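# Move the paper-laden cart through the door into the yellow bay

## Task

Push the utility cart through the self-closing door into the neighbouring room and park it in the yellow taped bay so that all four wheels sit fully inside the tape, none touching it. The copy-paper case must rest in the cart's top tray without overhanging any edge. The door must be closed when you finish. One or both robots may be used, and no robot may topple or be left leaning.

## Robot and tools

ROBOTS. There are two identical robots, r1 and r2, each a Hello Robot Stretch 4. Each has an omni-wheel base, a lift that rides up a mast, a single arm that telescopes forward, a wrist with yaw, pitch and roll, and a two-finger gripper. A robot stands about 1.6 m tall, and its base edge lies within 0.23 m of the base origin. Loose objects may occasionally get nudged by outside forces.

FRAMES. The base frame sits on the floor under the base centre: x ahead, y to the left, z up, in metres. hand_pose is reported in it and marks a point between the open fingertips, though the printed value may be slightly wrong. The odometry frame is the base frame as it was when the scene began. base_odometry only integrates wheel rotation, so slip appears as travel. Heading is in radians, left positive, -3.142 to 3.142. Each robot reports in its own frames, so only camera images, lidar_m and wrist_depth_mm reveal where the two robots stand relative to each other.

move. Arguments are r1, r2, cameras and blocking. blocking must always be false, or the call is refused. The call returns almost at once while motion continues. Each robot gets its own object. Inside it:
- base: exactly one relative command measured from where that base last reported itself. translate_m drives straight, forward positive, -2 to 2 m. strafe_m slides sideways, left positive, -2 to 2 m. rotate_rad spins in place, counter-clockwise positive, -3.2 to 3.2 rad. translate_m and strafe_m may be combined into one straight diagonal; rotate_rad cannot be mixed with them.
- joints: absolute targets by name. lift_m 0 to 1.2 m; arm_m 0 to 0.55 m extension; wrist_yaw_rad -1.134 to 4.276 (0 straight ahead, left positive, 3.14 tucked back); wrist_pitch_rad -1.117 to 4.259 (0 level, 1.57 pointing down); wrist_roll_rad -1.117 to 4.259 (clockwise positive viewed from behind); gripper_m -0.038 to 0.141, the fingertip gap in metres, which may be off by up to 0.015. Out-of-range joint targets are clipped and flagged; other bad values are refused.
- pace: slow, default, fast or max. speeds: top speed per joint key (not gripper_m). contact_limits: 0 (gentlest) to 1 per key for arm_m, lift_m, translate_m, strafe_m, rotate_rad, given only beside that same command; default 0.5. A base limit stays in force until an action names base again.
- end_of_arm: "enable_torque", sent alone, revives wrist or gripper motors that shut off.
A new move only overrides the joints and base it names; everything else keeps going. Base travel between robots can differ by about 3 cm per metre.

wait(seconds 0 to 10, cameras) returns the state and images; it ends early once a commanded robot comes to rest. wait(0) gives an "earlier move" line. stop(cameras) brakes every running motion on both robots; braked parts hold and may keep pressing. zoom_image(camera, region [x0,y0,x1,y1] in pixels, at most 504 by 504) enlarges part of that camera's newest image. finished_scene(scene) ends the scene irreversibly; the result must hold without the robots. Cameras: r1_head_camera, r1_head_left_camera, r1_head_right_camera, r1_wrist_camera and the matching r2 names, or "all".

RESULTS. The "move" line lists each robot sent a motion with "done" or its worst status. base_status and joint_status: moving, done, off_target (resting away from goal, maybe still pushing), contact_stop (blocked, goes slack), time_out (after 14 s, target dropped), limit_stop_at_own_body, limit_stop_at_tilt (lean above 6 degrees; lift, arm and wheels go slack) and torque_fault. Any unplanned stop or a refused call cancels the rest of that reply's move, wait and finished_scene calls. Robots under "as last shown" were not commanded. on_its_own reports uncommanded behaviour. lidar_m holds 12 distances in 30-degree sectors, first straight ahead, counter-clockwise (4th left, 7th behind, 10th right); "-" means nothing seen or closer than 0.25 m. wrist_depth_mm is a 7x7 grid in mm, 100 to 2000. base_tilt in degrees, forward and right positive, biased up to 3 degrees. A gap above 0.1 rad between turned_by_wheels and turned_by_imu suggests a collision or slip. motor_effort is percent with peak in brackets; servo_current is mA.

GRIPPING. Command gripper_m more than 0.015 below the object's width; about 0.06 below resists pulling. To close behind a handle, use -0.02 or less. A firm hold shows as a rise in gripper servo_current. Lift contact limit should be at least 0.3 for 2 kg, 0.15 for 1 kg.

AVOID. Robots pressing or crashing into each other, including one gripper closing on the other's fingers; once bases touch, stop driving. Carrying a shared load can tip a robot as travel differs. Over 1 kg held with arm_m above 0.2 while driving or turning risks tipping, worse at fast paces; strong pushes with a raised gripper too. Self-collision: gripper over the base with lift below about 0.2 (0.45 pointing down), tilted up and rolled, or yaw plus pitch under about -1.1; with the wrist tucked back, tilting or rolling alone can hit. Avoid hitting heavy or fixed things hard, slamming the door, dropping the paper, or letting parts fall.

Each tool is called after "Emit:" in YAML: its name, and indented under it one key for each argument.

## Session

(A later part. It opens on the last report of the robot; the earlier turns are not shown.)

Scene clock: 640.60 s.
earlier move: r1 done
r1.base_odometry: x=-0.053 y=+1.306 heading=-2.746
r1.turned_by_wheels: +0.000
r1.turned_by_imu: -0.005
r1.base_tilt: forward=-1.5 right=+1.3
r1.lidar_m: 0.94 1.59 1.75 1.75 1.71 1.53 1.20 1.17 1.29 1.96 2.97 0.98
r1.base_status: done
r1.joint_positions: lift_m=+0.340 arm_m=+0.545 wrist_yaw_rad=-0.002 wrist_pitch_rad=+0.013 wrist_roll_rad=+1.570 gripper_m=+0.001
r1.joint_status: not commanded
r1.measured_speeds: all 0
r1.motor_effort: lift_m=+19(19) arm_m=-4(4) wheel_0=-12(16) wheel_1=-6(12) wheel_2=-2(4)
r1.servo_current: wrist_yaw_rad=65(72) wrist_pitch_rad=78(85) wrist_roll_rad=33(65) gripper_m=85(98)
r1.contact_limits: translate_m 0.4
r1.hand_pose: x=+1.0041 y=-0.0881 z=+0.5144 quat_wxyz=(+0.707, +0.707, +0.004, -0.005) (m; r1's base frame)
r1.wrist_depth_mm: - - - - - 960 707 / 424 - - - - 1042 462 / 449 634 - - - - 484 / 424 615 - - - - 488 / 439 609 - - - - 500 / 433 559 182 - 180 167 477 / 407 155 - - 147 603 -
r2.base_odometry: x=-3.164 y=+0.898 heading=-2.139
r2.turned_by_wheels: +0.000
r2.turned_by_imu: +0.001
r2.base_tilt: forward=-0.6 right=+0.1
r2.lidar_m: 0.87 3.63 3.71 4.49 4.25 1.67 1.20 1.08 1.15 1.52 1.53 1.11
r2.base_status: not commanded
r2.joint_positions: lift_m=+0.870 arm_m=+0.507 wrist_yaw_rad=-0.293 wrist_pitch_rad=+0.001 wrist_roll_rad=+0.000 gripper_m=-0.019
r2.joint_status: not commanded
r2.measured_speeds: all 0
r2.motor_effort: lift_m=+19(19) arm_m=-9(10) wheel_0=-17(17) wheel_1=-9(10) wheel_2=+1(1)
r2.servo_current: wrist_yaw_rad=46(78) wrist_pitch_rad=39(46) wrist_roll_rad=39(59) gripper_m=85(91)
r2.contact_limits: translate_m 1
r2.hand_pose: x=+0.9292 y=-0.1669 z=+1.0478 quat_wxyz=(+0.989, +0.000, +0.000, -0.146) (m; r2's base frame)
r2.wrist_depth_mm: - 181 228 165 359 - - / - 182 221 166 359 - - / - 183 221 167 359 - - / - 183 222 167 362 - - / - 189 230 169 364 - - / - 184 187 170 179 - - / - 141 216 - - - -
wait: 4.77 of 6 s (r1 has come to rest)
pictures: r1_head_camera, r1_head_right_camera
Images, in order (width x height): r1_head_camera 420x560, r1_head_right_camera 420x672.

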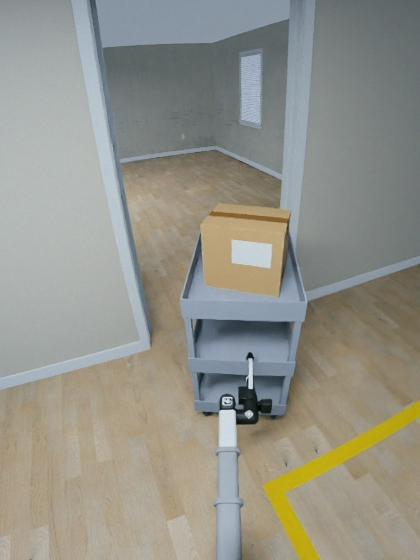

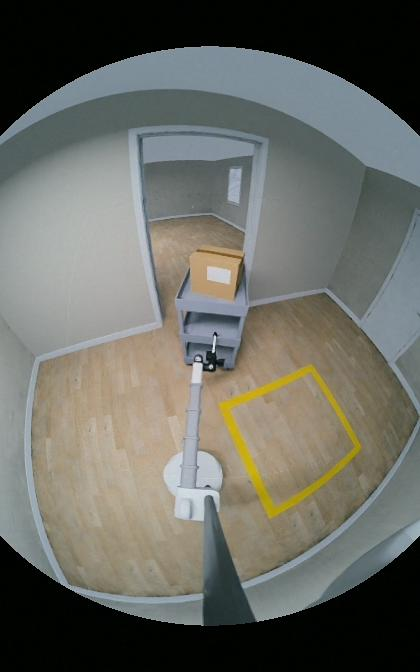

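Emit:
move:
  blocking: false
  cameras: []
  r1: {"base":{"translate_m":-0.05,"strafe_m":-0.2},"pace":"slow"}

Emit:
wait:
  seconds: 5
  cameras: ["r1_head_camera"]

Emit:
move:
  blocking: false
  cameras: []
  r1: {"base":{"rotate_rad":0.15},"pace":"slow"}

Emit:
wait:
  seconds: 3
  cameras: []

Emit:
move:
  blocking: false
  cameras: []
  r1: {"base":{"translate_m":-0.05,"strafe_m":-0.2},"pace":"slow"}

Emit:
wait:
  seconds: 5
  cameras: ["r1_head_camera","r1_head_right_camera"]

Scene clock: 664.27 s.
move: r1 moving
r1.base_odometry: x=-0.055 y=+1.319 heading=-2.746
r1.turned_by_wheels: +0.000
r1.turned_by_imu: -0.001
r1.base_tilt: forward=-1.5 right=+1.3
r1.lidar_m: 0.92 1.59 1.76 1.74 1.72 1.48 1.18 1.15 1.27 1.95 2.93 1.00
r1.base_status: translate_m moving; strafe_m moving
r1.joint_positions: lift_m=+0.340 arm_m=+0.545 wrist_yaw_rad=-0.002 wrist_pitch_rad=+0.013 wrist_roll_rad=+1.570 gripper_m=+0.001
r1.joint_status: not commanded
r1.measured_speeds: translate_m=-0.013 strafe_m=-0.050 rotate_rad=+0.001 lift_m=+0.000 arm_m=+0.000 wrist_yaw_rad=+0.000 wrist_pitch_rad=+0.000 wrist_roll_rad=+0.000
r1.motor_effort: lift_m=+19(19) arm_m=-4(4) wheel_0=+5(10) wheel_1=-6(10) wheel_2=+3(3)
r1.servo_current: wrist_yaw_rad=39(59) wrist_pitch_rad=78(78) wrist_roll_rad=46(59) gripper_m=85(98)
r1.hand_pose: x=+1.0041 y=-0.0881 z=+0.5144 quat_wxyz=(+0.707, +0.707, +0.004, -0.005) (m; r1's base frame)
r1.wrist_depth_mm: - - - - - 946 715 / 427 - - - - 1025 462 / 445 627 - - - - 488 / 424 621 - - - - 488 / 439 603 - - - - 496 / 433 559 181 - 180 167 480 / 407 156 - - 146 597 -
r2: as last shown
r2.turned_by_imu: +0.003
r2.lidar_m: 0.88 3.64 3.75 4.47 4.25 1.66 1.19 1.10 1.12 1.56 1.53 1.12
r2.motor_effort: lift_m=+19(19) arm_m=-9(9) wheel_0=-16(17) wheel_1=-9(10) wheel_2=+1(1)
r2.servo_current: wrist_yaw_rad=65(65) wrist_pitch_rad=39(52) wrist_roll_rad=39(59) gripper_m=78(85)
r2.contact_limits: translate_m 1
r2.wrist_depth_mm: - 181 227 164 359 - - / - 182 221 165 359 - - / - 183 222 167 362 - - / - 183 222 167 359 - - / - 189 230 169 364 - - / - 183 186 170 179 - - / - 141 217 - - - -
pictures: none
No camera images: "cameras" was empty.

Scene clock: 667.07 s.
earlier move: r1 done
r1.base_odometry: x=-0.084 y=+1.510 heading=-2.745
r1.turned_by_wheels: +0.001
r1.turned_by_imu: +0.002
r1.base_tilt: forward=-1.6 right=+1.3
r1.lidar_m: 0.89 1.71 1.89 1.91 1.88 1.36 1.08 1.04 1.14 1.79 2.80 2.19
r1.base_status: done
r1.joint_positions: lift_m=+0.340 arm_m=+0.545 wrist_yaw_rad=+0.008 wrist_pitch_rad=+0.013 wrist_roll_rad=+1.570 gripper_m=+0.001
r1.joint_status: not commanded
r1.measured_speeds: all 0
r1.motor_effort: lift_m=+19(19) arm_m=+4(4) wheel_0=+10(22) wheel_1=+1(10) wheel_2=+5(17)
r1.servo_current: wrist_yaw_rad=46(78) wrist_pitch_rad=65(78) wrist_roll_rad=52(65) gripper_m=91(98)
r1.hand_pose: x=+1.0049 y=-0.0852 z=+0.5144 quat_wxyz=(+0.707, +0.707, +0.007, -0.002) (m; r1's base frame)
r1.wrist_depth_mm: 215 217 217 - 224 229 240 / - - - - - 960 715 / 424 - - - - 1025 462 / 424 621 - - - - 492 / 439 603 - - - - 488 / 436 564 182 - 182 170 473 / 404 156 - - 147 154 -
r2.base_odometry: x=-3.164 y=+0.898 heading=-2.139
r2.turned_by_wheels: +0.000
r2.turned_by_imu: +0.000
r2.base_tilt: forward=-0.6 right=+0.1
r2.lidar_m: 0.89 3.63 3.76 4.47 4.28 1.64 1.16 1.09 1.14 1.53 1.51 1.09
r2.base_status: not commanded
r2.joint_positions: lift_m=+0.870 arm_m=+0.507 wrist_yaw_rad=-0.293 wrist_pitch_rad=+0.001 wrist_roll_rad=+0.000 gripper_m=-0.019
r2.joint_status: not commanded
r2.measured_speeds: all 0
r2.motor_effort: lift_m=+19(19) arm_m=-9(10) wheel_0=-17(17) wheel_1=-9(10) wheel_2=+1(1)
r2.servo_current: wrist_yaw_rad=52(72) wrist_pitch_rad=39(52) wrist_roll_rad=59(59) gripper_m=91(91)
r2.contact_limits: translate_m 1
r2.hand_pose: x=+0.9292 y=-0.1669 z=+1.0478 quat_wxyz=(+0.989, +0.000, +0.000, -0.146) (m; r2's base frame)
r2.wrist_depth_mm: - 181 225 164 357 - - / - 183 222 166 362 - - / - 183 222 167 362 - - / - 183 223 167 364 - - / - 189 229 169 364 - - / - 184 186 171 179 - - / - 141 216 - - - -
wait: 2.80 of 5 s (r1 has come to rest)
pictures: r1_head_camera
Images, in order (width x height): r1_head_camera 420x560.

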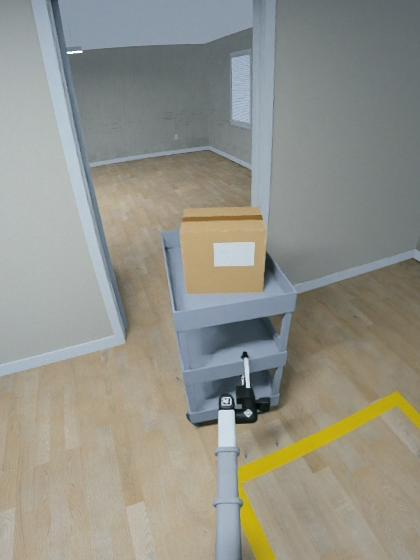

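Scene clock: 667.57 s.
move: r1 moving
r1.base_odometry: x=-0.085 y=+1.510 heading=-2.637
r1.turned_by_wheels: +0.108
r1.turned_by_imu: +0.107
r1.base_tilt: forward=-1.5 right=+1.3
r1.lidar_m: 0.91 1.73 1.99 1.87 1.90 1.25 1.04 1.05 1.24 2.07 2.80 0.96
r1.base_status: rotate_rad moving
r1.joint_positions: lift_m=+0.340 arm_m=+0.545 wrist_yaw_rad=-0.012 wrist_pitch_rad=+0.013 wrist_roll_rad=+1.570 gripper_m=+0.001
r1.joint_status: not commanded
r1.measured_speeds: translate_m=+0.002 strafe_m=-0.001 rotate_rad=+0.286 lift_m=+0.000 arm_m=+0.002 wrist_yaw_rad=+0.000 wrist_pitch_rad=+0.000 wrist_roll_rad=+0.000
r1.motor_effort: lift_m=+19(19) arm_m=+4(5) wheel_0=-21(25) wheel_1=-14(15) wheel_2=-19(20)
r1.servo_current: wrist_yaw_rad=72(72) wrist_pitch_rad=72(78) wrist_roll_rad=59(59) gripper_m=91(91)
r1.hand_pose: x=+1.0031 y=-0.0910 z=+0.5144 quat_wxyz=(+0.707, +0.707, +0.000, -0.009) (m; r1's base frame)
r1.wrist_depth_mm: - - - - - 976 691 / 399 - - - - 1060 - / 442 621 - - - - 492 / 442 609 - - - 798 488 / 442 615 - - - - 492 / 436 569 182 - 179 166 496 / 413 151 171 - 146 148 -
r2: as last shown
r2.lidar_m: 0.88 3.64 3.75 4.50 4.27 1.65 1.16 1.10 1.16 1.53 1.52 1.11
r2.motor_effort: lift_m=+19(19) arm_m=-10(10) wheel_0=-17(17) wheel_1=-9(9) wheel_2=+1(1)
r2.servo_current: wrist_yaw_rad=65(65) wrist_pitch_rad=39(46) wrist_roll_rad=52(59) gripper_m=78(91)
r2.contact_limits: translate_m 1
r2.wrist_depth_mm: - 181 226 164 359 - - / - 182 222 166 359 - - / - 183 222 166 362 - - / - 183 223 167 362 - - / - 189 230 169 364 - - / - 183 186 170 180 - - / - 141 217 - - - -
pictures: none
No camera images: "cameras" was empty.

Scene clock: 668.13 s.
earlier move: r1 done
r1.base_odometry: x=-0.084 y=+1.510 heading=-2.595
r1.turned_by_wheels: +0.042
r1.turned_by_imu: +0.042
r1.base_tilt: forward=-1.6 right=+1.3
r1.lidar_m: 0.91 1.72 2.01 1.88 1.87 1.23 1.04 1.04 1.27 2.26 2.76 0.94
r1.base_status: done
r1.joint_positions: lift_m=+0.340 arm_m=+0.545 wrist_yaw_rad=-0.003 wrist_pitch_rad=+0.013 wrist_roll_rad=+1.570 gripper_m=+0.001
r1.joint_status: not commanded
r1.measured_speeds: all 0
r1.motor_effort: lift_m=+19(19) arm_m=+4(5) wheel_0=+3(25) wheel_1=+1(15) wheel_2=-2(20)
r1.servo_current: wrist_yaw_rad=59(78) wrist_pitch_rad=72(78) wrist_roll_rad=46(65) gripper_m=91(91)
r1.hand_pose: x=+1.0040 y=-0.0882 z=+0.5144 quat_wxyz=(+0.707, +0.707, +0.004, -0.006) (m; r1's base frame)
r1.wrist_depth_mm: 394 - - - - 976 - / 436 615 - - - - 488 / 442 609 - - - - 473 / 439 615 - - - - 504 / 436 603 - - - - 500 / 436 564 181 - 181 166 492 / 430 162 176 - 155 539 -
r2.base_odometry: x=-3.164 y=+0.898 heading=-2.139
r2.turned_by_wheels: +0.000
r2.turned_by_imu: +0.000
r2.base_tilt: forward=-0.6 right=+0.1
r2.lidar_m: 0.88 3.63 3.75 4.50 4.24 1.69 1.18 1.09 1.14 1.55 1.52 1.07
r2.base_status: not commanded
r2.joint_positions: lift_m=+0.870 arm_m=+0.507 wrist_yaw_rad=-0.293 wrist_pitch_rad=+0.001 wrist_roll_rad=+0.000 gripper_m=-0.019
r2.joint_status: not commanded
r2.measured_speeds: all 0
r2.motor_effort: lift_m=+19(19) arm_m=-9(10) wheel_0=-17(17) wheel_1=-9(10) wheel_2=+1(1)
r2.servo_current: wrist_yaw_rad=59(65) wrist_pitch_rad=39(46) wrist_roll_rad=52(59) gripper_m=85(91)
r2.contact_limits: translate_m 1
r2.hand_pose: x=+0.9292 y=-0.1669 z=+1.0478 quat_wxyz=(+0.989, +0.000, +0.000, -0.146) (m; r2's base frame)
r2.wrist_depth_mm: - 181 226 164 362 - - / - 182 221 166 362 - - / - 183 222 167 362 - - / - 183 223 167 362 - - / - 188 229 169 364 - - / - 183 187 170 179 - - / - 141 216 - - - -
wait: 0.57 of 3 s (r1 has come to rest)
pictures: none
No camera images: "cameras" was empty.

Scene clock: 668.63 s.
move: r1 moving
r1.base_odometry: x=-0.088 y=+1.522 heading=-2.593
r1.turned_by_wheels: +0.002
r1.turned_by_imu: +0.002
r1.base_tilt: forward=-1.6 right=+1.3
r1.lidar_m: 0.93 1.73 2.05 1.88 1.90 1.19 1.05 1.04 1.21 2.23 2.80 0.96
r1.base_status: translate_m moving; strafe_m moving
r1.joint_positions: lift_m=+0.340 arm_m=+0.545 wrist_yaw_rad=+0.002 wrist_pitch_rad=+0.013 wrist_roll_rad=+1.570 gripper_m=+0.001
r1.joint_status: not commanded
r1.measured_speeds: translate_m=-0.013 strafe_m=-0.048 rotate_rad=+0.006 lift_m=+0.000 arm_m=+0.000 wrist_yaw_rad=+0.025 wrist_pitch_rad=+0.000 wrist_roll_rad=+0.000
r1.motor_effort: lift_m=+19(19) arm_m=+3(4) wheel_0=+11(12) wheel_1=-3(7) wheel_2=+8(8)
r1.servo_current: wrist_yaw_rad=39(65) wrist_pitch_rad=78(78) wrist_roll_rad=46(52) gripper_m=85(91)
r1.hand_pose: x=+1.0045 y=-0.0868 z=+0.5144 quat_wxyz=(+0.707, +0.707, +0.005, -0.004) (m; r1's base frame)
r1.wrist_depth_mm: 410 - - - - 960 - / 439 609 - - - - 492 / 442 615 - - - 768 473 / 439 609 - - - - 496 / 439 603 - - - - 473 / 436 564 182 - 180 167 477 / 433 155 - - 144 521 -
r2: as last shown
r2.lidar_m: 0.88 3.63 3.76 4.49 4.28 1.69 1.17 1.09 1.14 1.53 1.53 1.09
r2.motor_effort: lift_m=+19(19) arm_m=-9(9) wheel_0=-17(17) wheel_1=-9(9) wheel_2=+1(1)
r2.servo_current: wrist_yaw_rad=52(59) wrist_pitch_rad=46(46) wrist_roll_rad=59(59) gripper_m=78(85)
r2.contact_limits: translate_m 1
r2.wrist_depth_mm: - 181 227 164 359 - - / - 182 221 166 359 - - / - 183 222 167 364 - - / - 183 223 167 362 - - / - 189 230 169 364 - - / - 183 186 171 180 - - / - 141 217 - - - -
pictures: none
No camera images: "cameras" was empty.

Scene clock: 671.43 s.
earlier move: r1 done
r1.base_odometry: x=-0.146 y=+1.707 heading=-2.594
r1.turned_by_wheels: -0.001
r1.turned_by_imu: +0.001
r1.base_tilt: forward=-1.5 right=+1.3
r1.lidar_m: 0.88 1.83 2.14 2.07 1.89 1.10 0.96 0.94 1.15 2.05 2.61 1.02
r1.base_status: done
r1.joint_positions: lift_m=+0.340 arm_m=+0.545 wrist_yaw_rad=+0.006 wrist_pitch_rad=+0.013 wrist_roll_rad=+1.570 gripper_m=+0.001
r1.joint_status: not commanded
r1.measured_speeds: all 0
r1.motor_effort: lift_m=+19(19) arm_m=+4(4) wheel_0=+9(19) wheel_1=-1(7) wheel_2=+4(15)
r1.servo_current: wrist_yaw_rad=33(78) wrist_pitch_rad=72(78) wrist_roll_rad=52(65) gripper_m=85(98)
r1.hand_pose: x=+1.0048 y=-0.0857 z=+0.5144 quat_wxyz=(+0.707, +0.707, +0.007, -0.002) (m; r1's base frame)
r1.wrist_depth_mm: - - - - 1255 946 683 / - - - - - 976 - / 424 - - - - 1138 480 / 424 627 - - - - 492 / 439 615 - - - - 492 / 433 564 181 - 183 168 469 / 407 156 180 - 147 154 -
r2.base_odometry: x=-3.164 y=+0.898 heading=-2.139
r2.turned_by_wheels: +0.000
r2.turned_by_imu: +0.000
r2.base_tilt: forward=-0.6 right=+0.1
r2.lidar_m: 0.90 3.64 3.75 4.48 4.25 1.69 1.18 1.11 1.14 1.54 1.52 1.07
r2.base_status: not commanded
r2.joint_positions: lift_m=+0.870 arm_m=+0.507 wrist_yaw_rad=-0.293 wrist_pitch_rad=+0.001 wrist_roll_rad=+0.000 gripper_m=-0.019
r2.joint_status: not commanded
r2.measured_speeds: all 0
r2.motor_effort: lift_m=+19(19) arm_m=-9(10) wheel_0=-17(17) wheel_1=-9(10) wheel_2=+1(1)
r2.servo_current: wrist_yaw_rad=52(65) wrist_pitch_rad=39(46) wrist_roll_rad=46(65) gripper_m=78(91)
r2.contact_limits: translate_m 1
r2.hand_pose: x=+0.9292 y=-0.1669 z=+1.0478 quat_wxyz=(+0.989, +0.000, +0.000, -0.146) (m; r2's base frame)
r2.wrist_depth_mm: - 181 227 164 359 - - / - 182 220 166 359 - - / - 183 221 167 362 - - / - 183 223 167 364 - - / - 188 231 169 366 - - / - 183 186 170 179 - - / - 141 217 - - - -
wait: 2.80 of 5 s (r1 has come to rest)
pictures: r1_head_camera, r1_head_right_camera
Images, in order (width x height): r1_head_camera 420x560, r1_head_right_camera 420x672.

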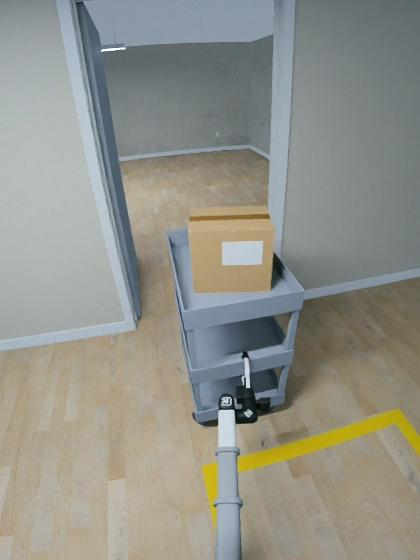

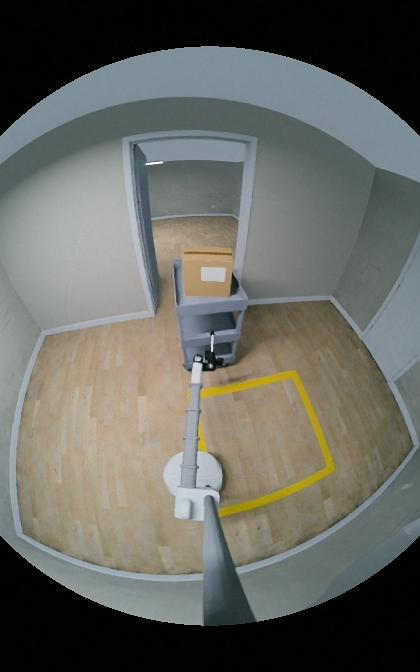

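Emit:
move:
  blocking: false
  cameras: []
  r1: {"base":{"rotate_rad":0.25},"pace":"slow"}

Emit:
wait:
  seconds: 3
  cameras: []

Emit:
move:
  blocking: false
  cameras: []
  r1: {"base":{"translate_m":-0.05,"strafe_m":-0.28},"pace":"slow"}

Emit:
wait:
  seconds: 5
  cameras: []

Emit:
move:
  blocking: false
  cameras: []
  r1: {"base":{"rotate_rad":0.15},"pace":"slow"}

Emit:
wait:
  seconds: 3
  cameras: ["r1_head_camera","r1_head_right_camera"]

Scene clock: 680.63 s.
move: r1 moving
r1.base_odometry: x=-0.146 y=+1.707 heading=-2.473
r1.turned_by_wheels: +0.121
r1.turned_by_imu: +0.118
r1.base_tilt: forward=-1.5 right=+1.3
r1.lidar_m: 0.92 1.85 2.26 2.06 1.59 1.06 0.95 0.96 1.24 2.62 2.67 0.96
r1.base_status: rotate_rad moving
r1.joint_positions: lift_m=+0.340 arm_m=+0.545 wrist_yaw_rad=-0.012 wrist_pitch_rad=+0.013 wrist_roll_rad=+1.570 gripper_m=+0.001
r1.joint_status: not commanded
r1.measured_speeds: translate_m=+0.002 strafe_m=-0.002 rotate_rad=+0.486 lift_m=+0.000 arm_m=+0.002 wrist_yaw_rad=+0.000 wrist_pitch_rad=+0.000 wrist_roll_rad=+0.000
r1.motor_effort: lift_m=+19(19) arm_m=+4(5) wheel_0=-25(26) wheel_1=-15(17) wheel_2=-22(23)
r1.servo_current: wrist_yaw_rad=78(78) wrist_pitch_rad=72(78) wrist_roll_rad=46(59) gripper_m=91(91)
r1.hand_pose: x=+1.0031 y=-0.0910 z=+0.5144 quat_wxyz=(+0.707, +0.707, +0.000, -0.009) (m; r1's base frame)
r1.wrist_depth_mm: - - - - - 976 - / 418 - - - - 1025 466 / 445 615 - - - - 488 / 442 621 - - - 809 488 / 439 615 - - - - 492 / 442 564 182 - 179 166 492 / 415 150 - - 137 154 -
r2: as last shown
r2.turned_by_imu: +0.001
r2.lidar_m: 0.88 3.62 3.74 4.50 4.27 1.71 1.17 1.11 1.13 1.55 1.53 1.13
r2.motor_effort: lift_m=+19(19) arm_m=-9(9) wheel_0=-17(17) wheel_1=-9(9) wheel_2=+1(1)
r2.servo_current: wrist_yaw_rad=59(59) wrist_pitch_rad=39(46) wrist_roll_rad=46(59) gripper_m=85(85)
r2.contact_limits: translate_m 1
r2.wrist_depth_mm: - 181 227 164 362 - - / - 182 221 165 362 - - / - 183 222 167 359 - - / - 183 223 167 362 - - / - 189 229 169 366 - - / - 184 186 171 179 - - / - 141 216 - - - -
pictures: none
No camera images: "cameras" was empty.

Scene clock: 681.57 s.
earlier move: r1 contact_stop
r1.base_odometry: x=-0.138 y=+1.703 heading=-2.350
r1.turned_by_wheels: +0.123
r1.turned_by_imu: +0.111
r1.base_tilt: forward=-1.5 right=+1.3
r1.lidar_m: 0.91 1.86 2.14 2.05 1.40 0.98 0.94 1.00 1.39 2.62 2.67 0.90
r1.base_status: rotate_rad contact_stop (by the wheels' count: +0.244 of +0.250)
r1.joint_positions: lift_m=+0.340 arm_m=+0.545 wrist_yaw_rad=-0.003 wrist_pitch_rad=+0.013 wrist_roll_rad=+1.570 gripper_m=+0.001
r1.joint_status: not commanded
r1.measured_speeds: all 0
r1.on_its_own: the wheels are slack since a contact_stop
r1.motor_effort: lift_m=+19(19) arm_m=+4(7) wheel_0=+0(29) wheel_1=+0(17) wheel_2=+0(23)
r1.servo_current: wrist_yaw_rad=52(98) wrist_pitch_rad=78(78) wrist_roll_rad=52(65) gripper_m=85(91)
r1.hand_pose: x=+1.0040 y=-0.0882 z=+0.5144 quat_wxyz=(+0.707, +0.707, +0.004, -0.006) (m; r1's base frame)
r1.wrist_depth_mm: 436 615 - - - - 484 / 442 661 - - - 741 492 / 439 615 - - - 759 496 / 442 615 - - - - 500 / 436 615 - - - - 492 / 436 525 181 - 176 171 496 / 392 150 - - 146 931 -
r2.base_odometry: x=-3.164 y=+0.898 heading=-2.139
r2.turned_by_wheels: +0.000
r2.turned_by_imu: +0.000
r2.base_tilt: forward=-0.6 right=+0.1
r2.lidar_m: 0.89 3.63 3.75 4.48 4.28 1.69 1.19 1.09 1.14 1.55 1.51 1.10
r2.base_status: not commanded
r2.joint_positions: lift_m=+0.870 arm_m=+0.507 wrist_yaw_rad=-0.293 wrist_pitch_rad=+0.001 wrist_roll_rad=+0.000 gripper_m=-0.019
r2.joint_status: not commanded
r2.measured_speeds: all 0
r2.motor_effort: lift_m=+19(19) arm_m=-9(10) wheel_0=-17(17) wheel_1=-9(9) wheel_2=+1(1)
r2.servo_current: wrist_yaw_rad=59(65) wrist_pitch_rad=33(46) wrist_roll_rad=52(59) gripper_m=78(85)
r2.contact_limits: translate_m 1
r2.hand_pose: x=+0.9292 y=-0.1669 z=+1.0478 quat_wxyz=(+0.989, +0.000, +0.000, -0.146) (m; r2's base frame)
r2.wrist_depth_mm: - 181 227 164 362 - - / - 182 221 165 359 - - / - 183 222 167 362 - - / - 183 223 167 362 - - / - 189 229 169 364 - - / - 183 187 170 180 - - / - 141 217 - - - -
wait: 0.93 of 3 s (r1 has come to rest)
pictures: none
No camera images: "cameras" was empty.

not run: a stop that you did not command came earlier in this reply.

not run: a stop that you did not command came earlier in this reply.

not run: a stop that you did not command came earlier in this reply.

not run: a stop that you did not command came earlier in this reply.

Emit:
move:
  blocking: false
  cameras: []
  r1: {"base":{"translate_m":-0.06,"strafe_m":-0.26},"pace":"slow"}

Emit:
wait:
  seconds: 5
  cameras: ["r1_head_camera","r1_head_right_camera"]

Scene clock: 690.97 s.
move: r1 moving
r1.base_odometry: x=-0.145 y=+1.714 heading=-2.349
r1.turned_by_wheels: +0.001
r1.turned_by_imu: +0.000
r1.base_tilt: forward=-1.6 right=+1.3
r1.lidar_m: 0.92 1.88 2.15 2.06 1.40 0.99 0.92 0.98 1.37 2.63 2.63 0.91
r1.base_status: translate_m moving; strafe_m moving
r1.joint_positions: lift_m=+0.340 arm_m=+0.545 wrist_yaw_rad=-0.003 wrist_pitch_rad=+0.013 wrist_roll_rad=+1.570 gripper_m=+0.001
r1.joint_status: not commanded
r1.measured_speeds: translate_m=-0.012 strafe_m=-0.049 rotate_rad=+0.000 lift_m=+0.000 arm_m=+0.000 wrist_yaw_rad=+0.000 wrist_pitch_rad=+0.000 wrist_roll_rad=+0.000
r1.motor_effort: lift_m=+19(19) arm_m=+4(4) wheel_0=+9(10) wheel_1=-6(8) wheel_2=+4(4)
r1.servo_current: wrist_yaw_rad=39(65) wrist_pitch_rad=65(78) wrist_roll_rad=39(59) gripper_m=85(85)
r1.hand_pose: x=+1.0040 y=-0.0882 z=+0.5144 quat_wxyz=(+0.707, +0.707, +0.004, -0.006) (m; r1's base frame)
r1.wrist_depth_mm: 413 661 - - - - 488 / 442 668 - - - - 488 / 442 615 - - - 750 492 / 445 615 - - - - 492 / 439 609 - - - 654 496 / 415 - 181 - 175 171 496 / 389 150 - - - 878 -
r2: as last shown
r2.turned_by_imu: +0.001
r2.lidar_m: 0.87 3.63 3.75 4.49 4.26 1.67 1.19 1.11 1.14 1.53 1.52 1.09
r2.motor_effort: lift_m=+19(19) arm_m=-9(10) wheel_0=-17(17) wheel_1=-9(10) wheel_2=+1(1)
r2.servo_current: wrist_yaw_rad=52(65) wrist_pitch_rad=33(46) wrist_roll_rad=52(52) gripper_m=78(85)
r2.contact_limits: translate_m 1
r2.wrist_depth_mm: - 181 227 165 359 - - / - 182 221 166 362 - - / - 183 222 167 362 - - / - 183 222 167 364 - - / - 189 231 170 364 - - / - 183 187 171 179 - - / - 141 216 - - - -
pictures: none
No camera images: "cameras" was empty.

Scene clock: 694.37 s.
earlier move: r1 done
r1.base_odometry: x=-0.281 y=+1.928 heading=-2.348
r1.turned_by_wheels: +0.000
r1.turned_by_imu: +0.003
r1.base_tilt: forward=-1.6 right=+1.3
r1.lidar_m: 0.92 1.94 2.43 2.31 1.31 0.91 0.88 0.92 1.29 2.40 2.49 1.02
r1.base_status: done
r1.joint_positions: lift_m=+0.340 arm_m=+0.545 wrist_yaw_rad=+0.006 wrist_pitch_rad=+0.013 wrist_roll_rad=+1.570 gripper_m=+0.001
r1.joint_status: not commanded
r1.measured_speeds: all 0
r1.motor_effort: lift_m=+19(19) arm_m=+4(5) wheel_0=+10(18) wheel_1=+0(8) wheel_2=+3(14)
r1.servo_current: wrist_yaw_rad=52(72) wrist_pitch_rad=72(78) wrist_roll_rad=33(65) gripper_m=91(91)
r1.hand_pose: x=+1.0047 y=-0.0858 z=+0.5144 quat_wxyz=(+0.707, +0.707, +0.007, -0.003) (m; r1's base frame)
r1.wrist_depth_mm: - - - - - 946 - / 430 - - - 1308 1098 480 / 449 627 - - - - 488 / 424 615 - - - - 492 / 436 615 - - - - 466 / 427 564 182 - 179 168 473 / 407 156 153 - 146 165 -
r2.base_odometry: x=-3.164 y=+0.898 heading=-2.139
r2.turned_by_wheels: +0.000
r2.turned_by_imu: +0.000
r2.base_tilt: forward=-0.6 right=+0.1
r2.lidar_m: 0.89 3.64 3.73 4.47 4.28 1.67 1.17 1.10 1.13 1.54 1.53 1.09
r2.base_status: not commanded
r2.joint_positions: lift_m=+0.870 arm_m=+0.507 wrist_yaw_rad=-0.293 wrist_pitch_rad=+0.001 wrist_roll_rad=+0.000 gripper_m=-0.019
r2.joint_status: not commanded
r2.measured_speeds: all 0
r2.motor_effort: lift_m=+19(19) arm_m=-9(10) wheel_0=-17(17) wheel_1=-9(10) wheel_2=+1(1)
r2.servo_current: wrist_yaw_rad=46(65) wrist_pitch_rad=39(46) wrist_roll_rad=65(65) gripper_m=78(91)
r2.contact_limits: translate_m 1
r2.hand_pose: x=+0.9292 y=-0.1669 z=+1.0478 quat_wxyz=(+0.989, +0.000, +0.000, -0.146) (m; r2's base frame)
r2.wrist_depth_mm: - 181 227 165 362 - - / - 182 221 166 359 - - / - 183 223 167 362 - - / - 184 222 167 364 - - / - 189 230 170 364 - - / - 183 186 170 179 - - / - 141 216 - - - -
wait: 3.40 of 5 s (r1 has come to rest)
pictures: r1_head_camera, r1_head_right_camera
Images, in order (width x height): r1_head_camera 420x560, r1_head_right_camera 420x672.

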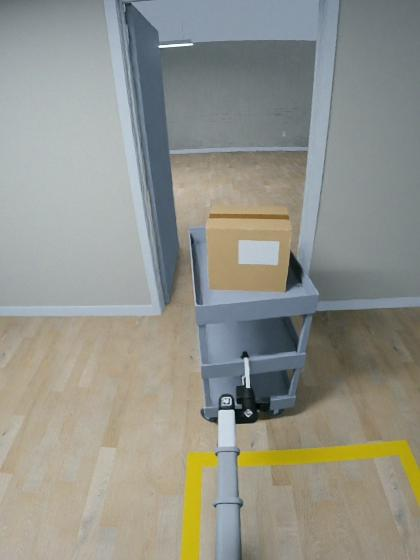

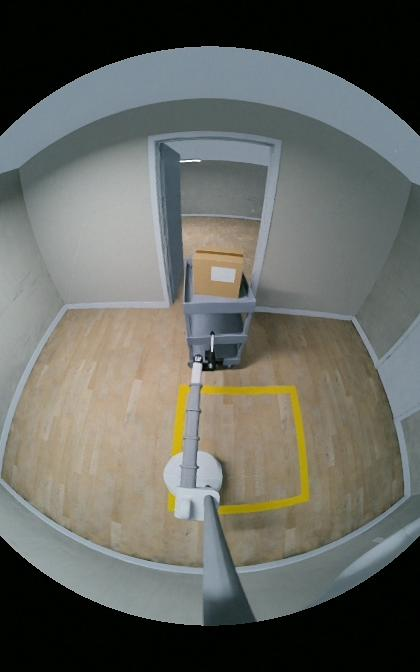

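Emit:
move:
  blocking: false
  cameras: []
  r1: {"base":{"translate_m":-0.25,"strafe_m":-0.11},"joints":{"arm_m":0.37},"pace":"slow","speeds":{"arm_m":0.06}}

Emit:
wait:
  seconds: 6
  cameras: []

Emit:
wait:
  seconds: 1
  cameras: ["r1_head_camera","r1_head_right_camera"]

Scene clock: 706.83 s.
move: r1 moving
r1.base_odometry: x=-0.276 y=+1.941 heading=-2.349
r1.turned_by_wheels: -0.001
r1.turned_by_imu: -0.002
r1.base_tilt: forward=-1.5 right=+1.3
r1.lidar_m: 0.90 1.95 2.42 2.29 1.30 0.91 0.87 0.91 1.25 2.39 2.49 0.99
r1.base_status: translate_m moving; strafe_m moving
r1.joint_positions: lift_m=+0.340 arm_m=+0.520 wrist_yaw_rad=+0.003 wrist_pitch_rad=+0.013 wrist_roll_rad=+1.570 gripper_m=+0.001
r1.joint_status: arm_m moving
r1.measured_speeds: translate_m=-0.048 strafe_m=-0.021 rotate_rad=-0.004 lift_m=+0.000 arm_m=-0.059 wrist_yaw_rad=-0.015 wrist_pitch_rad=+0.000 wrist_roll_rad=+0.000
r1.motor_effort: lift_m=+19(19) arm_m=-8(12) wheel_0=-6(8) wheel_1=-6(9) wheel_2=+6(15)
r1.servo_current: wrist_yaw_rad=33(65) wrist_pitch_rad=72(72) wrist_roll_rad=59(65) gripper_m=91(91)
r1.hand_pose: x=+0.9791 y=-0.0866 z=+0.5144 quat_wxyz=(+0.707, +0.707, +0.006, -0.004) (m; r1's base frame)
r1.wrist_depth_mm: - - - - - 991 - / 430 - - - - 1078 477 / 449 627 - - - - 484 / 427 621 - - - 809 488 / 442 609 - - - - 492 / 436 564 181 - 184 167 492 / 407 151 141 - 150 167 -
r2: as last shown
r2.turned_by_imu: +0.002
r2.base_tilt: forward=-0.6 right=+0.0
r2.lidar_m: 0.88 3.63 3.76 4.49 4.26 1.67 1.16 1.11 1.15 1.55 1.53 1.08
r2.motor_effort: lift_m=+19(19) arm_m=-9(9) wheel_0=-17(17) wheel_1=-9(9) wheel_2=+1(1)
r2.servo_current: wrist_yaw_rad=52(65) wrist_pitch_rad=39(39) wrist_roll_rad=52(59) gripper_m=85(91)
r2.contact_limits: translate_m 1
r2.wrist_depth_mm: - 181 227 165 359 - - / - 182 221 165 359 - - / - 183 222 167 359 - - / - 183 224 167 364 - - / - 188 231 169 364 - - / - 184 187 170 180 - - / - 141 216 - - - -
pictures: none
No camera images: "cameras" was empty.

Scene clock: 710.27 s.
earlier move: r1 done
r1.base_odometry: x=-0.184 y=+2.183 heading=-2.349
r1.turned_by_wheels: +0.001
r1.turned_by_imu: -0.001
r1.base_tilt: forward=-1.5 right=+1.3
r1.lidar_m: 0.69 1.31 2.53 2.41 0.93 0.67 0.62 0.69 0.92 2.31 2.37 0.86
r1.base_status: done
r1.joint_positions: lift_m=+0.340 arm_m=+0.370 wrist_yaw_rad=-0.002 wrist_pitch_rad=+0.013 wrist_roll_rad=+1.570 gripper_m=+0.001
r1.joint_status: all done
r1.measured_speeds: all 0
r1.motor_effort: lift_m=+19(19) arm_m=+3(12) wheel_0=-3(14) wheel_1=-4(11) wheel_2=+2(15)
r1.servo_current: wrist_yaw_rad=46(65) wrist_pitch_rad=72(78) wrist_roll_rad=46(72) gripper_m=85(91)
r1.hand_pose: x=+0.8291 y=-0.0880 z=+0.5144 quat_wxyz=(+0.707, +0.707, +0.004, -0.005) (m; r1's base frame)
r1.wrist_depth_mm: 301 307 303 - 324 891 707 / - - - - 1537 946 - / 424 - - - 1464 1098 469 / 424 - - - 1464 - 492 / 439 609 - - - - 492 / 433 559 182 - 184 167 477 / 402 149 - - 146 164 -
r2.base_odometry: x=-3.164 y=+0.898 heading=-2.139
r2.turned_by_wheels: +0.000
r2.turned_by_imu: +0.000
r2.base_tilt: forward=-0.7 right=+0.1
r2.lidar_m: 0.88 3.63 3.75 4.51 4.28 1.67 1.17 1.09 1.14 1.56 1.54 1.08
r2.base_status: not commanded
r2.joint_positions: lift_m=+0.870 arm_m=+0.507 wrist_yaw_rad=-0.293 wrist_pitch_rad=+0.001 wrist_roll_rad=+0.000 gripper_m=-0.019
r2.joint_status: not commanded
r2.measured_speeds: all 0
r2.motor_effort: lift_m=+19(19) arm_m=-9(10) wheel_0=-17(17) wheel_1=-10(10) wheel_2=+1(1)
r2.servo_current: wrist_yaw_rad=52(65) wrist_pitch_rad=39(46) wrist_roll_rad=52(59) gripper_m=85(91)
r2.contact_limits: translate_m 1
r2.hand_pose: x=+0.9292 y=-0.1669 z=+1.0478 quat_wxyz=(+0.989, +0.000, +0.000, -0.146) (m; r2's base frame)
r2.wrist_depth_mm: - 181 228 164 359 - - / - 182 222 165 362 - - / - 182 222 167 362 - - / - 183 223 167 364 - - / - 189 231 169 366 - - / - 183 187 171 180 - - / - 141 217 - - - -
wait: 3.43 of 6 s (r1 has come to rest)
pictures: none
No camera images: "cameras" was empty.

Scene clock: 711.27 s.
r1.base_odometry: x=-0.184 y=+2.183 heading=-2.349
r1.turned_by_wheels: +0.000
r1.turned_by_imu: +0.000
r1.base_tilt: forward=-1.6 right=+1.3
r1.lidar_m: 0.69 1.34 2.51 2.42 0.94 0.68 0.65 0.67 0.93 2.29 2.35 0.86
r1.base_status: done
r1.joint_positions: lift_m=+0.340 arm_m=+0.370 wrist_yaw_rad=-0.002 wrist_pitch_rad=+0.013 wrist_roll_rad=+1.570 gripper_m=+0.001
r1.joint_status: all done
r1.measured_speeds: all 0
r1.motor_effort: lift_m=+19(19) arm_m=+4(12) wheel_0=-3(14) wheel_1=-4(11) wheel_2=+2(15)
r1.servo_current: wrist_yaw_rad=39(65) wrist_pitch_rad=72(78) wrist_roll_rad=46(72) gripper_m=78(91)
r1.hand_pose: x=+0.8291 y=-0.0880 z=+0.5144 quat_wxyz=(+0.707, +0.707, +0.004, -0.005) (m; r1's base frame)
r1.wrist_depth_mm: 301 307 303 - 324 878 715 / - - - - 1576 960 - / 424 - - - 1464 1098 466 / 421 - - - 1464 - 492 / 439 609 - - - - 492 / 430 559 182 - 185 168 473 / 407 149 - - 145 165 -
r2.base_odometry: x=-3.164 y=+0.898 heading=-2.139
r2.turned_by_wheels: +0.000
r2.turned_by_imu: +0.000
r2.base_tilt: forward=-0.6 right=+0.1
r2.lidar_m: 0.87 3.65 3.74 4.51 4.27 1.61 1.19 1.09 1.15 1.55 1.55 1.09
r2.base_status: not commanded
r2.joint_positions: lift_m=+0.870 arm_m=+0.507 wrist_yaw_rad=-0.293 wrist_pitch_rad=+0.001 wrist_roll_rad=+0.000 gripper_m=-0.019
r2.joint_status: not commanded
r2.measured_speeds: all 0
r2.motor_effort: lift_m=+19(19) arm_m=-9(10) wheel_0=-17(17) wheel_1=-9(10) wheel_2=+1(1)
r2.servo_current: wrist_yaw_rad=59(65) wrist_pitch_rad=39(46) wrist_roll_rad=39(59) gripper_m=78(91)
r2.contact_limits: translate_m 1
r2.hand_pose: x=+0.9292 y=-0.1669 z=+1.0478 quat_wxyz=(+0.989, +0.000, +0.000, -0.146) (m; r2's base frame)
r2.wrist_depth_mm: - 181 227 164 359 - - / - 181 222 166 362 - - / - 183 222 167 362 - - / - 183 223 167 359 - - / - 188 230 169 366 - - / - 183 186 171 179 - - / - 141 217 - - - -
wait: 1.00 s; at rest by 0.27 s
pictures: r1_head_camera, r1_head_right_camera
Images, in order (width x height): r1_head_camera 420x560, r1_head_right_camera 420x672.

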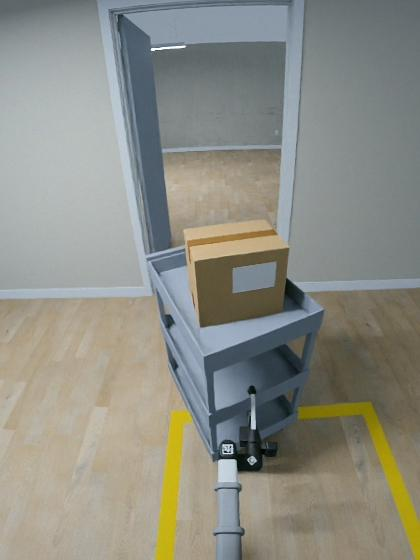

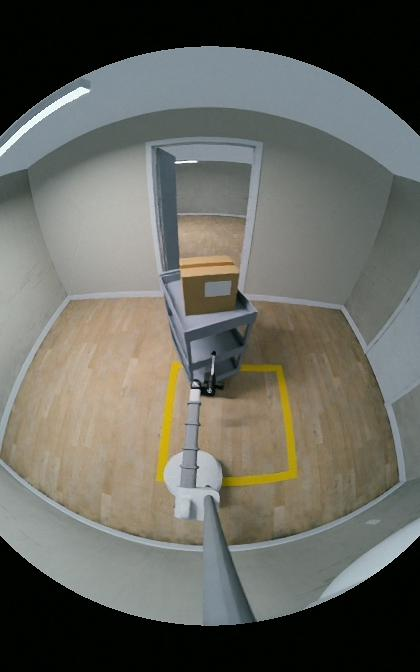

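Emit:
move:
  blocking: false
  cameras: []
  r1: {"base":{"translate_m":-0.2,"strafe_m":-0.12},"joints":{"arm_m":0.27},"pace":"slow","speeds":{"arm_m":0.045}}

Emit:
wait:
  seconds: 4
  cameras: []

Emit:
wait:
  seconds: 0.5
  cameras: ["r1_head_camera","r1_head_right_camera"]

Scene clock: 722.40 s.
move: r1 moving
r1.base_odometry: x=-0.180 y=+2.197 heading=-2.349
r1.turned_by_wheels: +0.000
r1.turned_by_imu: +0.000
r1.base_tilt: forward=-1.6 right=+1.2
r1.lidar_m: 0.67 1.21 2.53 2.42 0.92 0.67 0.60 0.65 0.90 2.29 2.35 0.86
r1.base_status: translate_m moving; strafe_m moving
r1.joint_positions: lift_m=+0.340 arm_m=+0.350 wrist_yaw_rad=-0.001 wrist_pitch_rad=+0.013 wrist_roll_rad=+1.570 gripper_m=+0.001
r1.joint_status: arm_m moving
r1.measured_speeds: translate_m=-0.049 strafe_m=-0.029 rotate_rad=+0.002 lift_m=+0.000 arm_m=-0.047 wrist_yaw_rad=+0.000 wrist_pitch_rad=+0.000 wrist_roll_rad=+0.000
r1.motor_effort: lift_m=+19(19) arm_m=-8(11) wheel_0=+1(4) wheel_1=-7(12) wheel_2=+7(10)
r1.servo_current: wrist_yaw_rad=59(59) wrist_pitch_rad=65(78) wrist_roll_rad=46(59) gripper_m=85(91)
r1.hand_pose: x=+0.8093 y=-0.0876 z=+0.5144 quat_wxyz=(+0.707, +0.707, +0.004, -0.005) (m; r1's base frame)
r1.wrist_depth_mm: - - - - 1336 931 715 / - - - - 1430 976 - / 427 - - - 1430 1118 484 / 424 668 - - 1430 - 492 / 442 615 - - - - 492 / 433 564 182 - 183 168 496 / 413 151 - - 147 154 -
r2: as last shown
r2.turned_by_imu: +0.002
r2.lidar_m: 0.88 3.63 3.76 4.51 4.27 1.66 1.16 1.10 1.15 1.52 1.53 1.09
r2.motor_effort: lift_m=+19(19) arm_m=-9(9) wheel_0=-17(17) wheel_1=-9(9) wheel_2=+1(1)
r2.servo_current: wrist_yaw_rad=65(65) wrist_pitch_rad=33(46) wrist_roll_rad=52(52) gripper_m=78(85)
r2.contact_limits: translate_m 1
r2.wrist_depth_mm: - 181 228 165 359 - - / - 182 221 165 359 - - / - 183 222 167 362 - - / - 183 224 167 364 - - / - 189 231 169 364 - - / - 183 186 171 179 - - / - 141 217 - - - -
pictures: none
No camera images: "cameras" was empty.

Scene clock: 725.40 s.
earlier move: r1 done
r1.base_odometry: x=-0.129 y=+2.410 heading=-2.347
r1.turned_by_wheels: +0.002
r1.turned_by_imu: +0.003
r1.base_tilt: forward=-1.6 right=+1.2
r1.lidar_m: 0.56 0.76 2.63 1.88 0.65 0.45 0.43 0.46 0.63 1.78 2.24 0.82
r1.base_status: done
r1.joint_positions: lift_m=+0.340 arm_m=+0.270 wrist_yaw_rad=+0.006 wrist_pitch_rad=+0.013 wrist_roll_rad=+1.570 gripper_m=+0.001
r1.joint_status: all done
r1.measured_speeds: all 0
r1.motor_effort: lift_m=+19(19) arm_m=+4(11) wheel_0=+13(15) wheel_1=+2(12) wheel_2=+9(14)
r1.servo_current: wrist_yaw_rad=52(78) wrist_pitch_rad=72(85) wrist_roll_rad=46(72) gripper_m=85(91)
r1.hand_pose: x=+0.7298 y=-0.0856 z=+0.5144 quat_wxyz=(+0.707, +0.707, +0.007, -0.002) (m; r1's base frame)
r1.wrist_depth_mm: - 340 334 - 1255 788 609 / 340 342 - - 1464 904 - / 402 - - - 1618 1042 469 / 421 - - - 1464 1138 492 / 439 661 - - - - 477 / 433 559 183 - 188 168 473 / 404 156 - - 145 165 -
r2.base_odometry: x=-3.164 y=+0.898 heading=-2.139
r2.turned_by_wheels: +0.000
r2.turned_by_imu: +0.000
r2.base_tilt: forward=-0.6 right=+0.1
r2.lidar_m: 0.89 3.60 3.73 4.50 4.26 1.68 1.18 1.10 1.14 1.51 1.51 1.11
r2.base_status: not commanded
r2.joint_positions: lift_m=+0.870 arm_m=+0.507 wrist_yaw_rad=-0.293 wrist_pitch_rad=+0.001 wrist_roll_rad=+0.000 gripper_m=-0.019
r2.joint_status: not commanded
r2.measured_speeds: all 0
r2.motor_effort: lift_m=+19(19) arm_m=-9(10) wheel_0=-17(17) wheel_1=-9(10) wheel_2=+1(1)
r2.servo_current: wrist_yaw_rad=59(72) wrist_pitch_rad=46(46) wrist_roll_rad=52(59) gripper_m=85(98)
r2.contact_limits: translate_m 1
r2.hand_pose: x=+0.9292 y=-0.1669 z=+1.0478 quat_wxyz=(+0.989, +0.000, +0.000, -0.146) (m; r2's base frame)
r2.wrist_depth_mm: - 181 227 165 362 - - / - 182 221 166 362 - - / - 183 222 167 362 - - / - 183 223 167 362 - - / - 189 230 169 364 - - / - 184 186 171 179 - - / - 141 216 - - - -
wait: 3.00 of 4 s (r1 has come to rest)
pictures: none
No camera images: "cameras" was empty.

Scene clock: 725.90 s.
r1.base_odometry: x=-0.129 y=+2.410 heading=-2.347
r1.turned_by_wheels: +0.000
r1.turned_by_imu: +0.000
r1.base_tilt: forward=-1.6 right=+1.3
r1.lidar_m: 0.54 0.78 2.64 1.87 0.67 0.45 0.43 0.46 0.64 1.76 2.24 0.86
r1.base_status: done
r1.joint_positions: lift_m=+0.340 arm_m=+0.270 wrist_yaw_rad=+0.006 wrist_pitch_rad=+0.013 wrist_roll_rad=+1.570 gripper_m=+0.001
r1.joint_status: all done
r1.measured_speeds: all 0
r1.motor_effort: lift_m=+19(19) arm_m=+4(11) wheel_0=+13(15) wheel_1=+1(12) wheel_2=+9(14)
r1.servo_current: wrist_yaw_rad=72(78) wrist_pitch_rad=78(85) wrist_roll_rad=52(72) gripper_m=91(91)
r1.hand_pose: x=+0.7298 y=-0.0856 z=+0.5144 quat_wxyz=(+0.707, +0.707, +0.007, -0.002) (m; r1's base frame)
r1.wrist_depth_mm: - 340 334 - 1229 788 615 / 338 342 - - 1397 904 - / 404 - - - 1576 1042 466 / 424 - - - 1430 1160 496 / 442 654 - - - - 477 / 436 564 185 - 187 168 473 / 407 156 - - 145 165 -
r2.base_odometry: x=-3.164 y=+0.898 heading=-2.139
r2.turned_by_wheels: +0.000
r2.turned_by_imu: +0.000
r2.base_tilt: forward=-0.6 right=+0.1
r2.lidar_m: 0.87 3.63 3.76 4.48 4.26 1.67 1.17 1.10 1.13 1.55 1.54 1.11
r2.base_status: not commanded
r2.joint_positions: lift_m=+0.870 arm_m=+0.507 wrist_yaw_rad=-0.293 wrist_pitch_rad=+0.001 wrist_roll_rad=+0.000 gripper_m=-0.019
r2.joint_status: not commanded
r2.measured_speeds: all 0
r2.motor_effort: lift_m=+19(19) arm_m=-9(10) wheel_0=-16(17) wheel_1=-9(10) wheel_2=+1(1)
r2.servo_current: wrist_yaw_rad=59(72) wrist_pitch_rad=39(46) wrist_roll_rad=52(59) gripper_m=72(98)
r2.contact_limits: translate_m 1
r2.hand_pose: x=+0.9292 y=-0.1669 z=+1.0478 quat_wxyz=(+0.989, +0.000, +0.000, -0.146) (m; r2's base frame)
r2.wrist_depth_mm: - 181 227 164 362 - - / - 182 221 166 359 - - / - 183 223 167 362 - - / - 183 223 167 364 - - / - 189 229 170 364 - - / - 184 186 170 179 - - / - 141 217 - - - -
wait: 0.50 s; at rest by 0.27 s
pictures: r1_head_camera, r1_head_right_camera
Images, in order (width x height): r1_head_camera 420x560, r1_head_right_camera 420x672.

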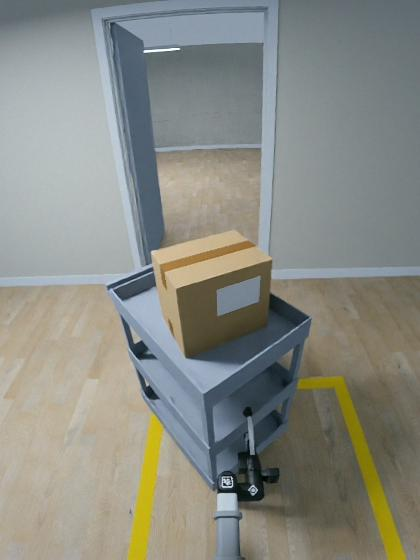

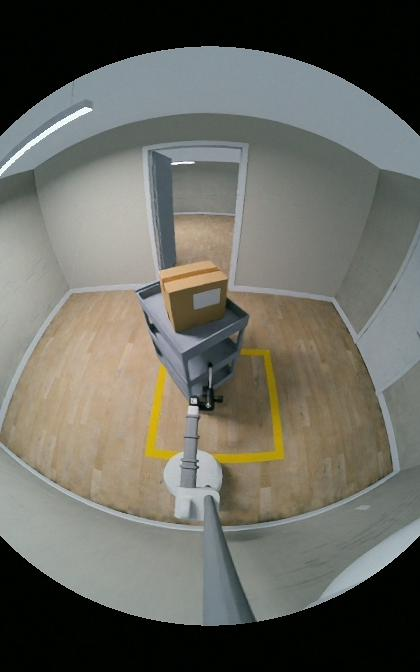

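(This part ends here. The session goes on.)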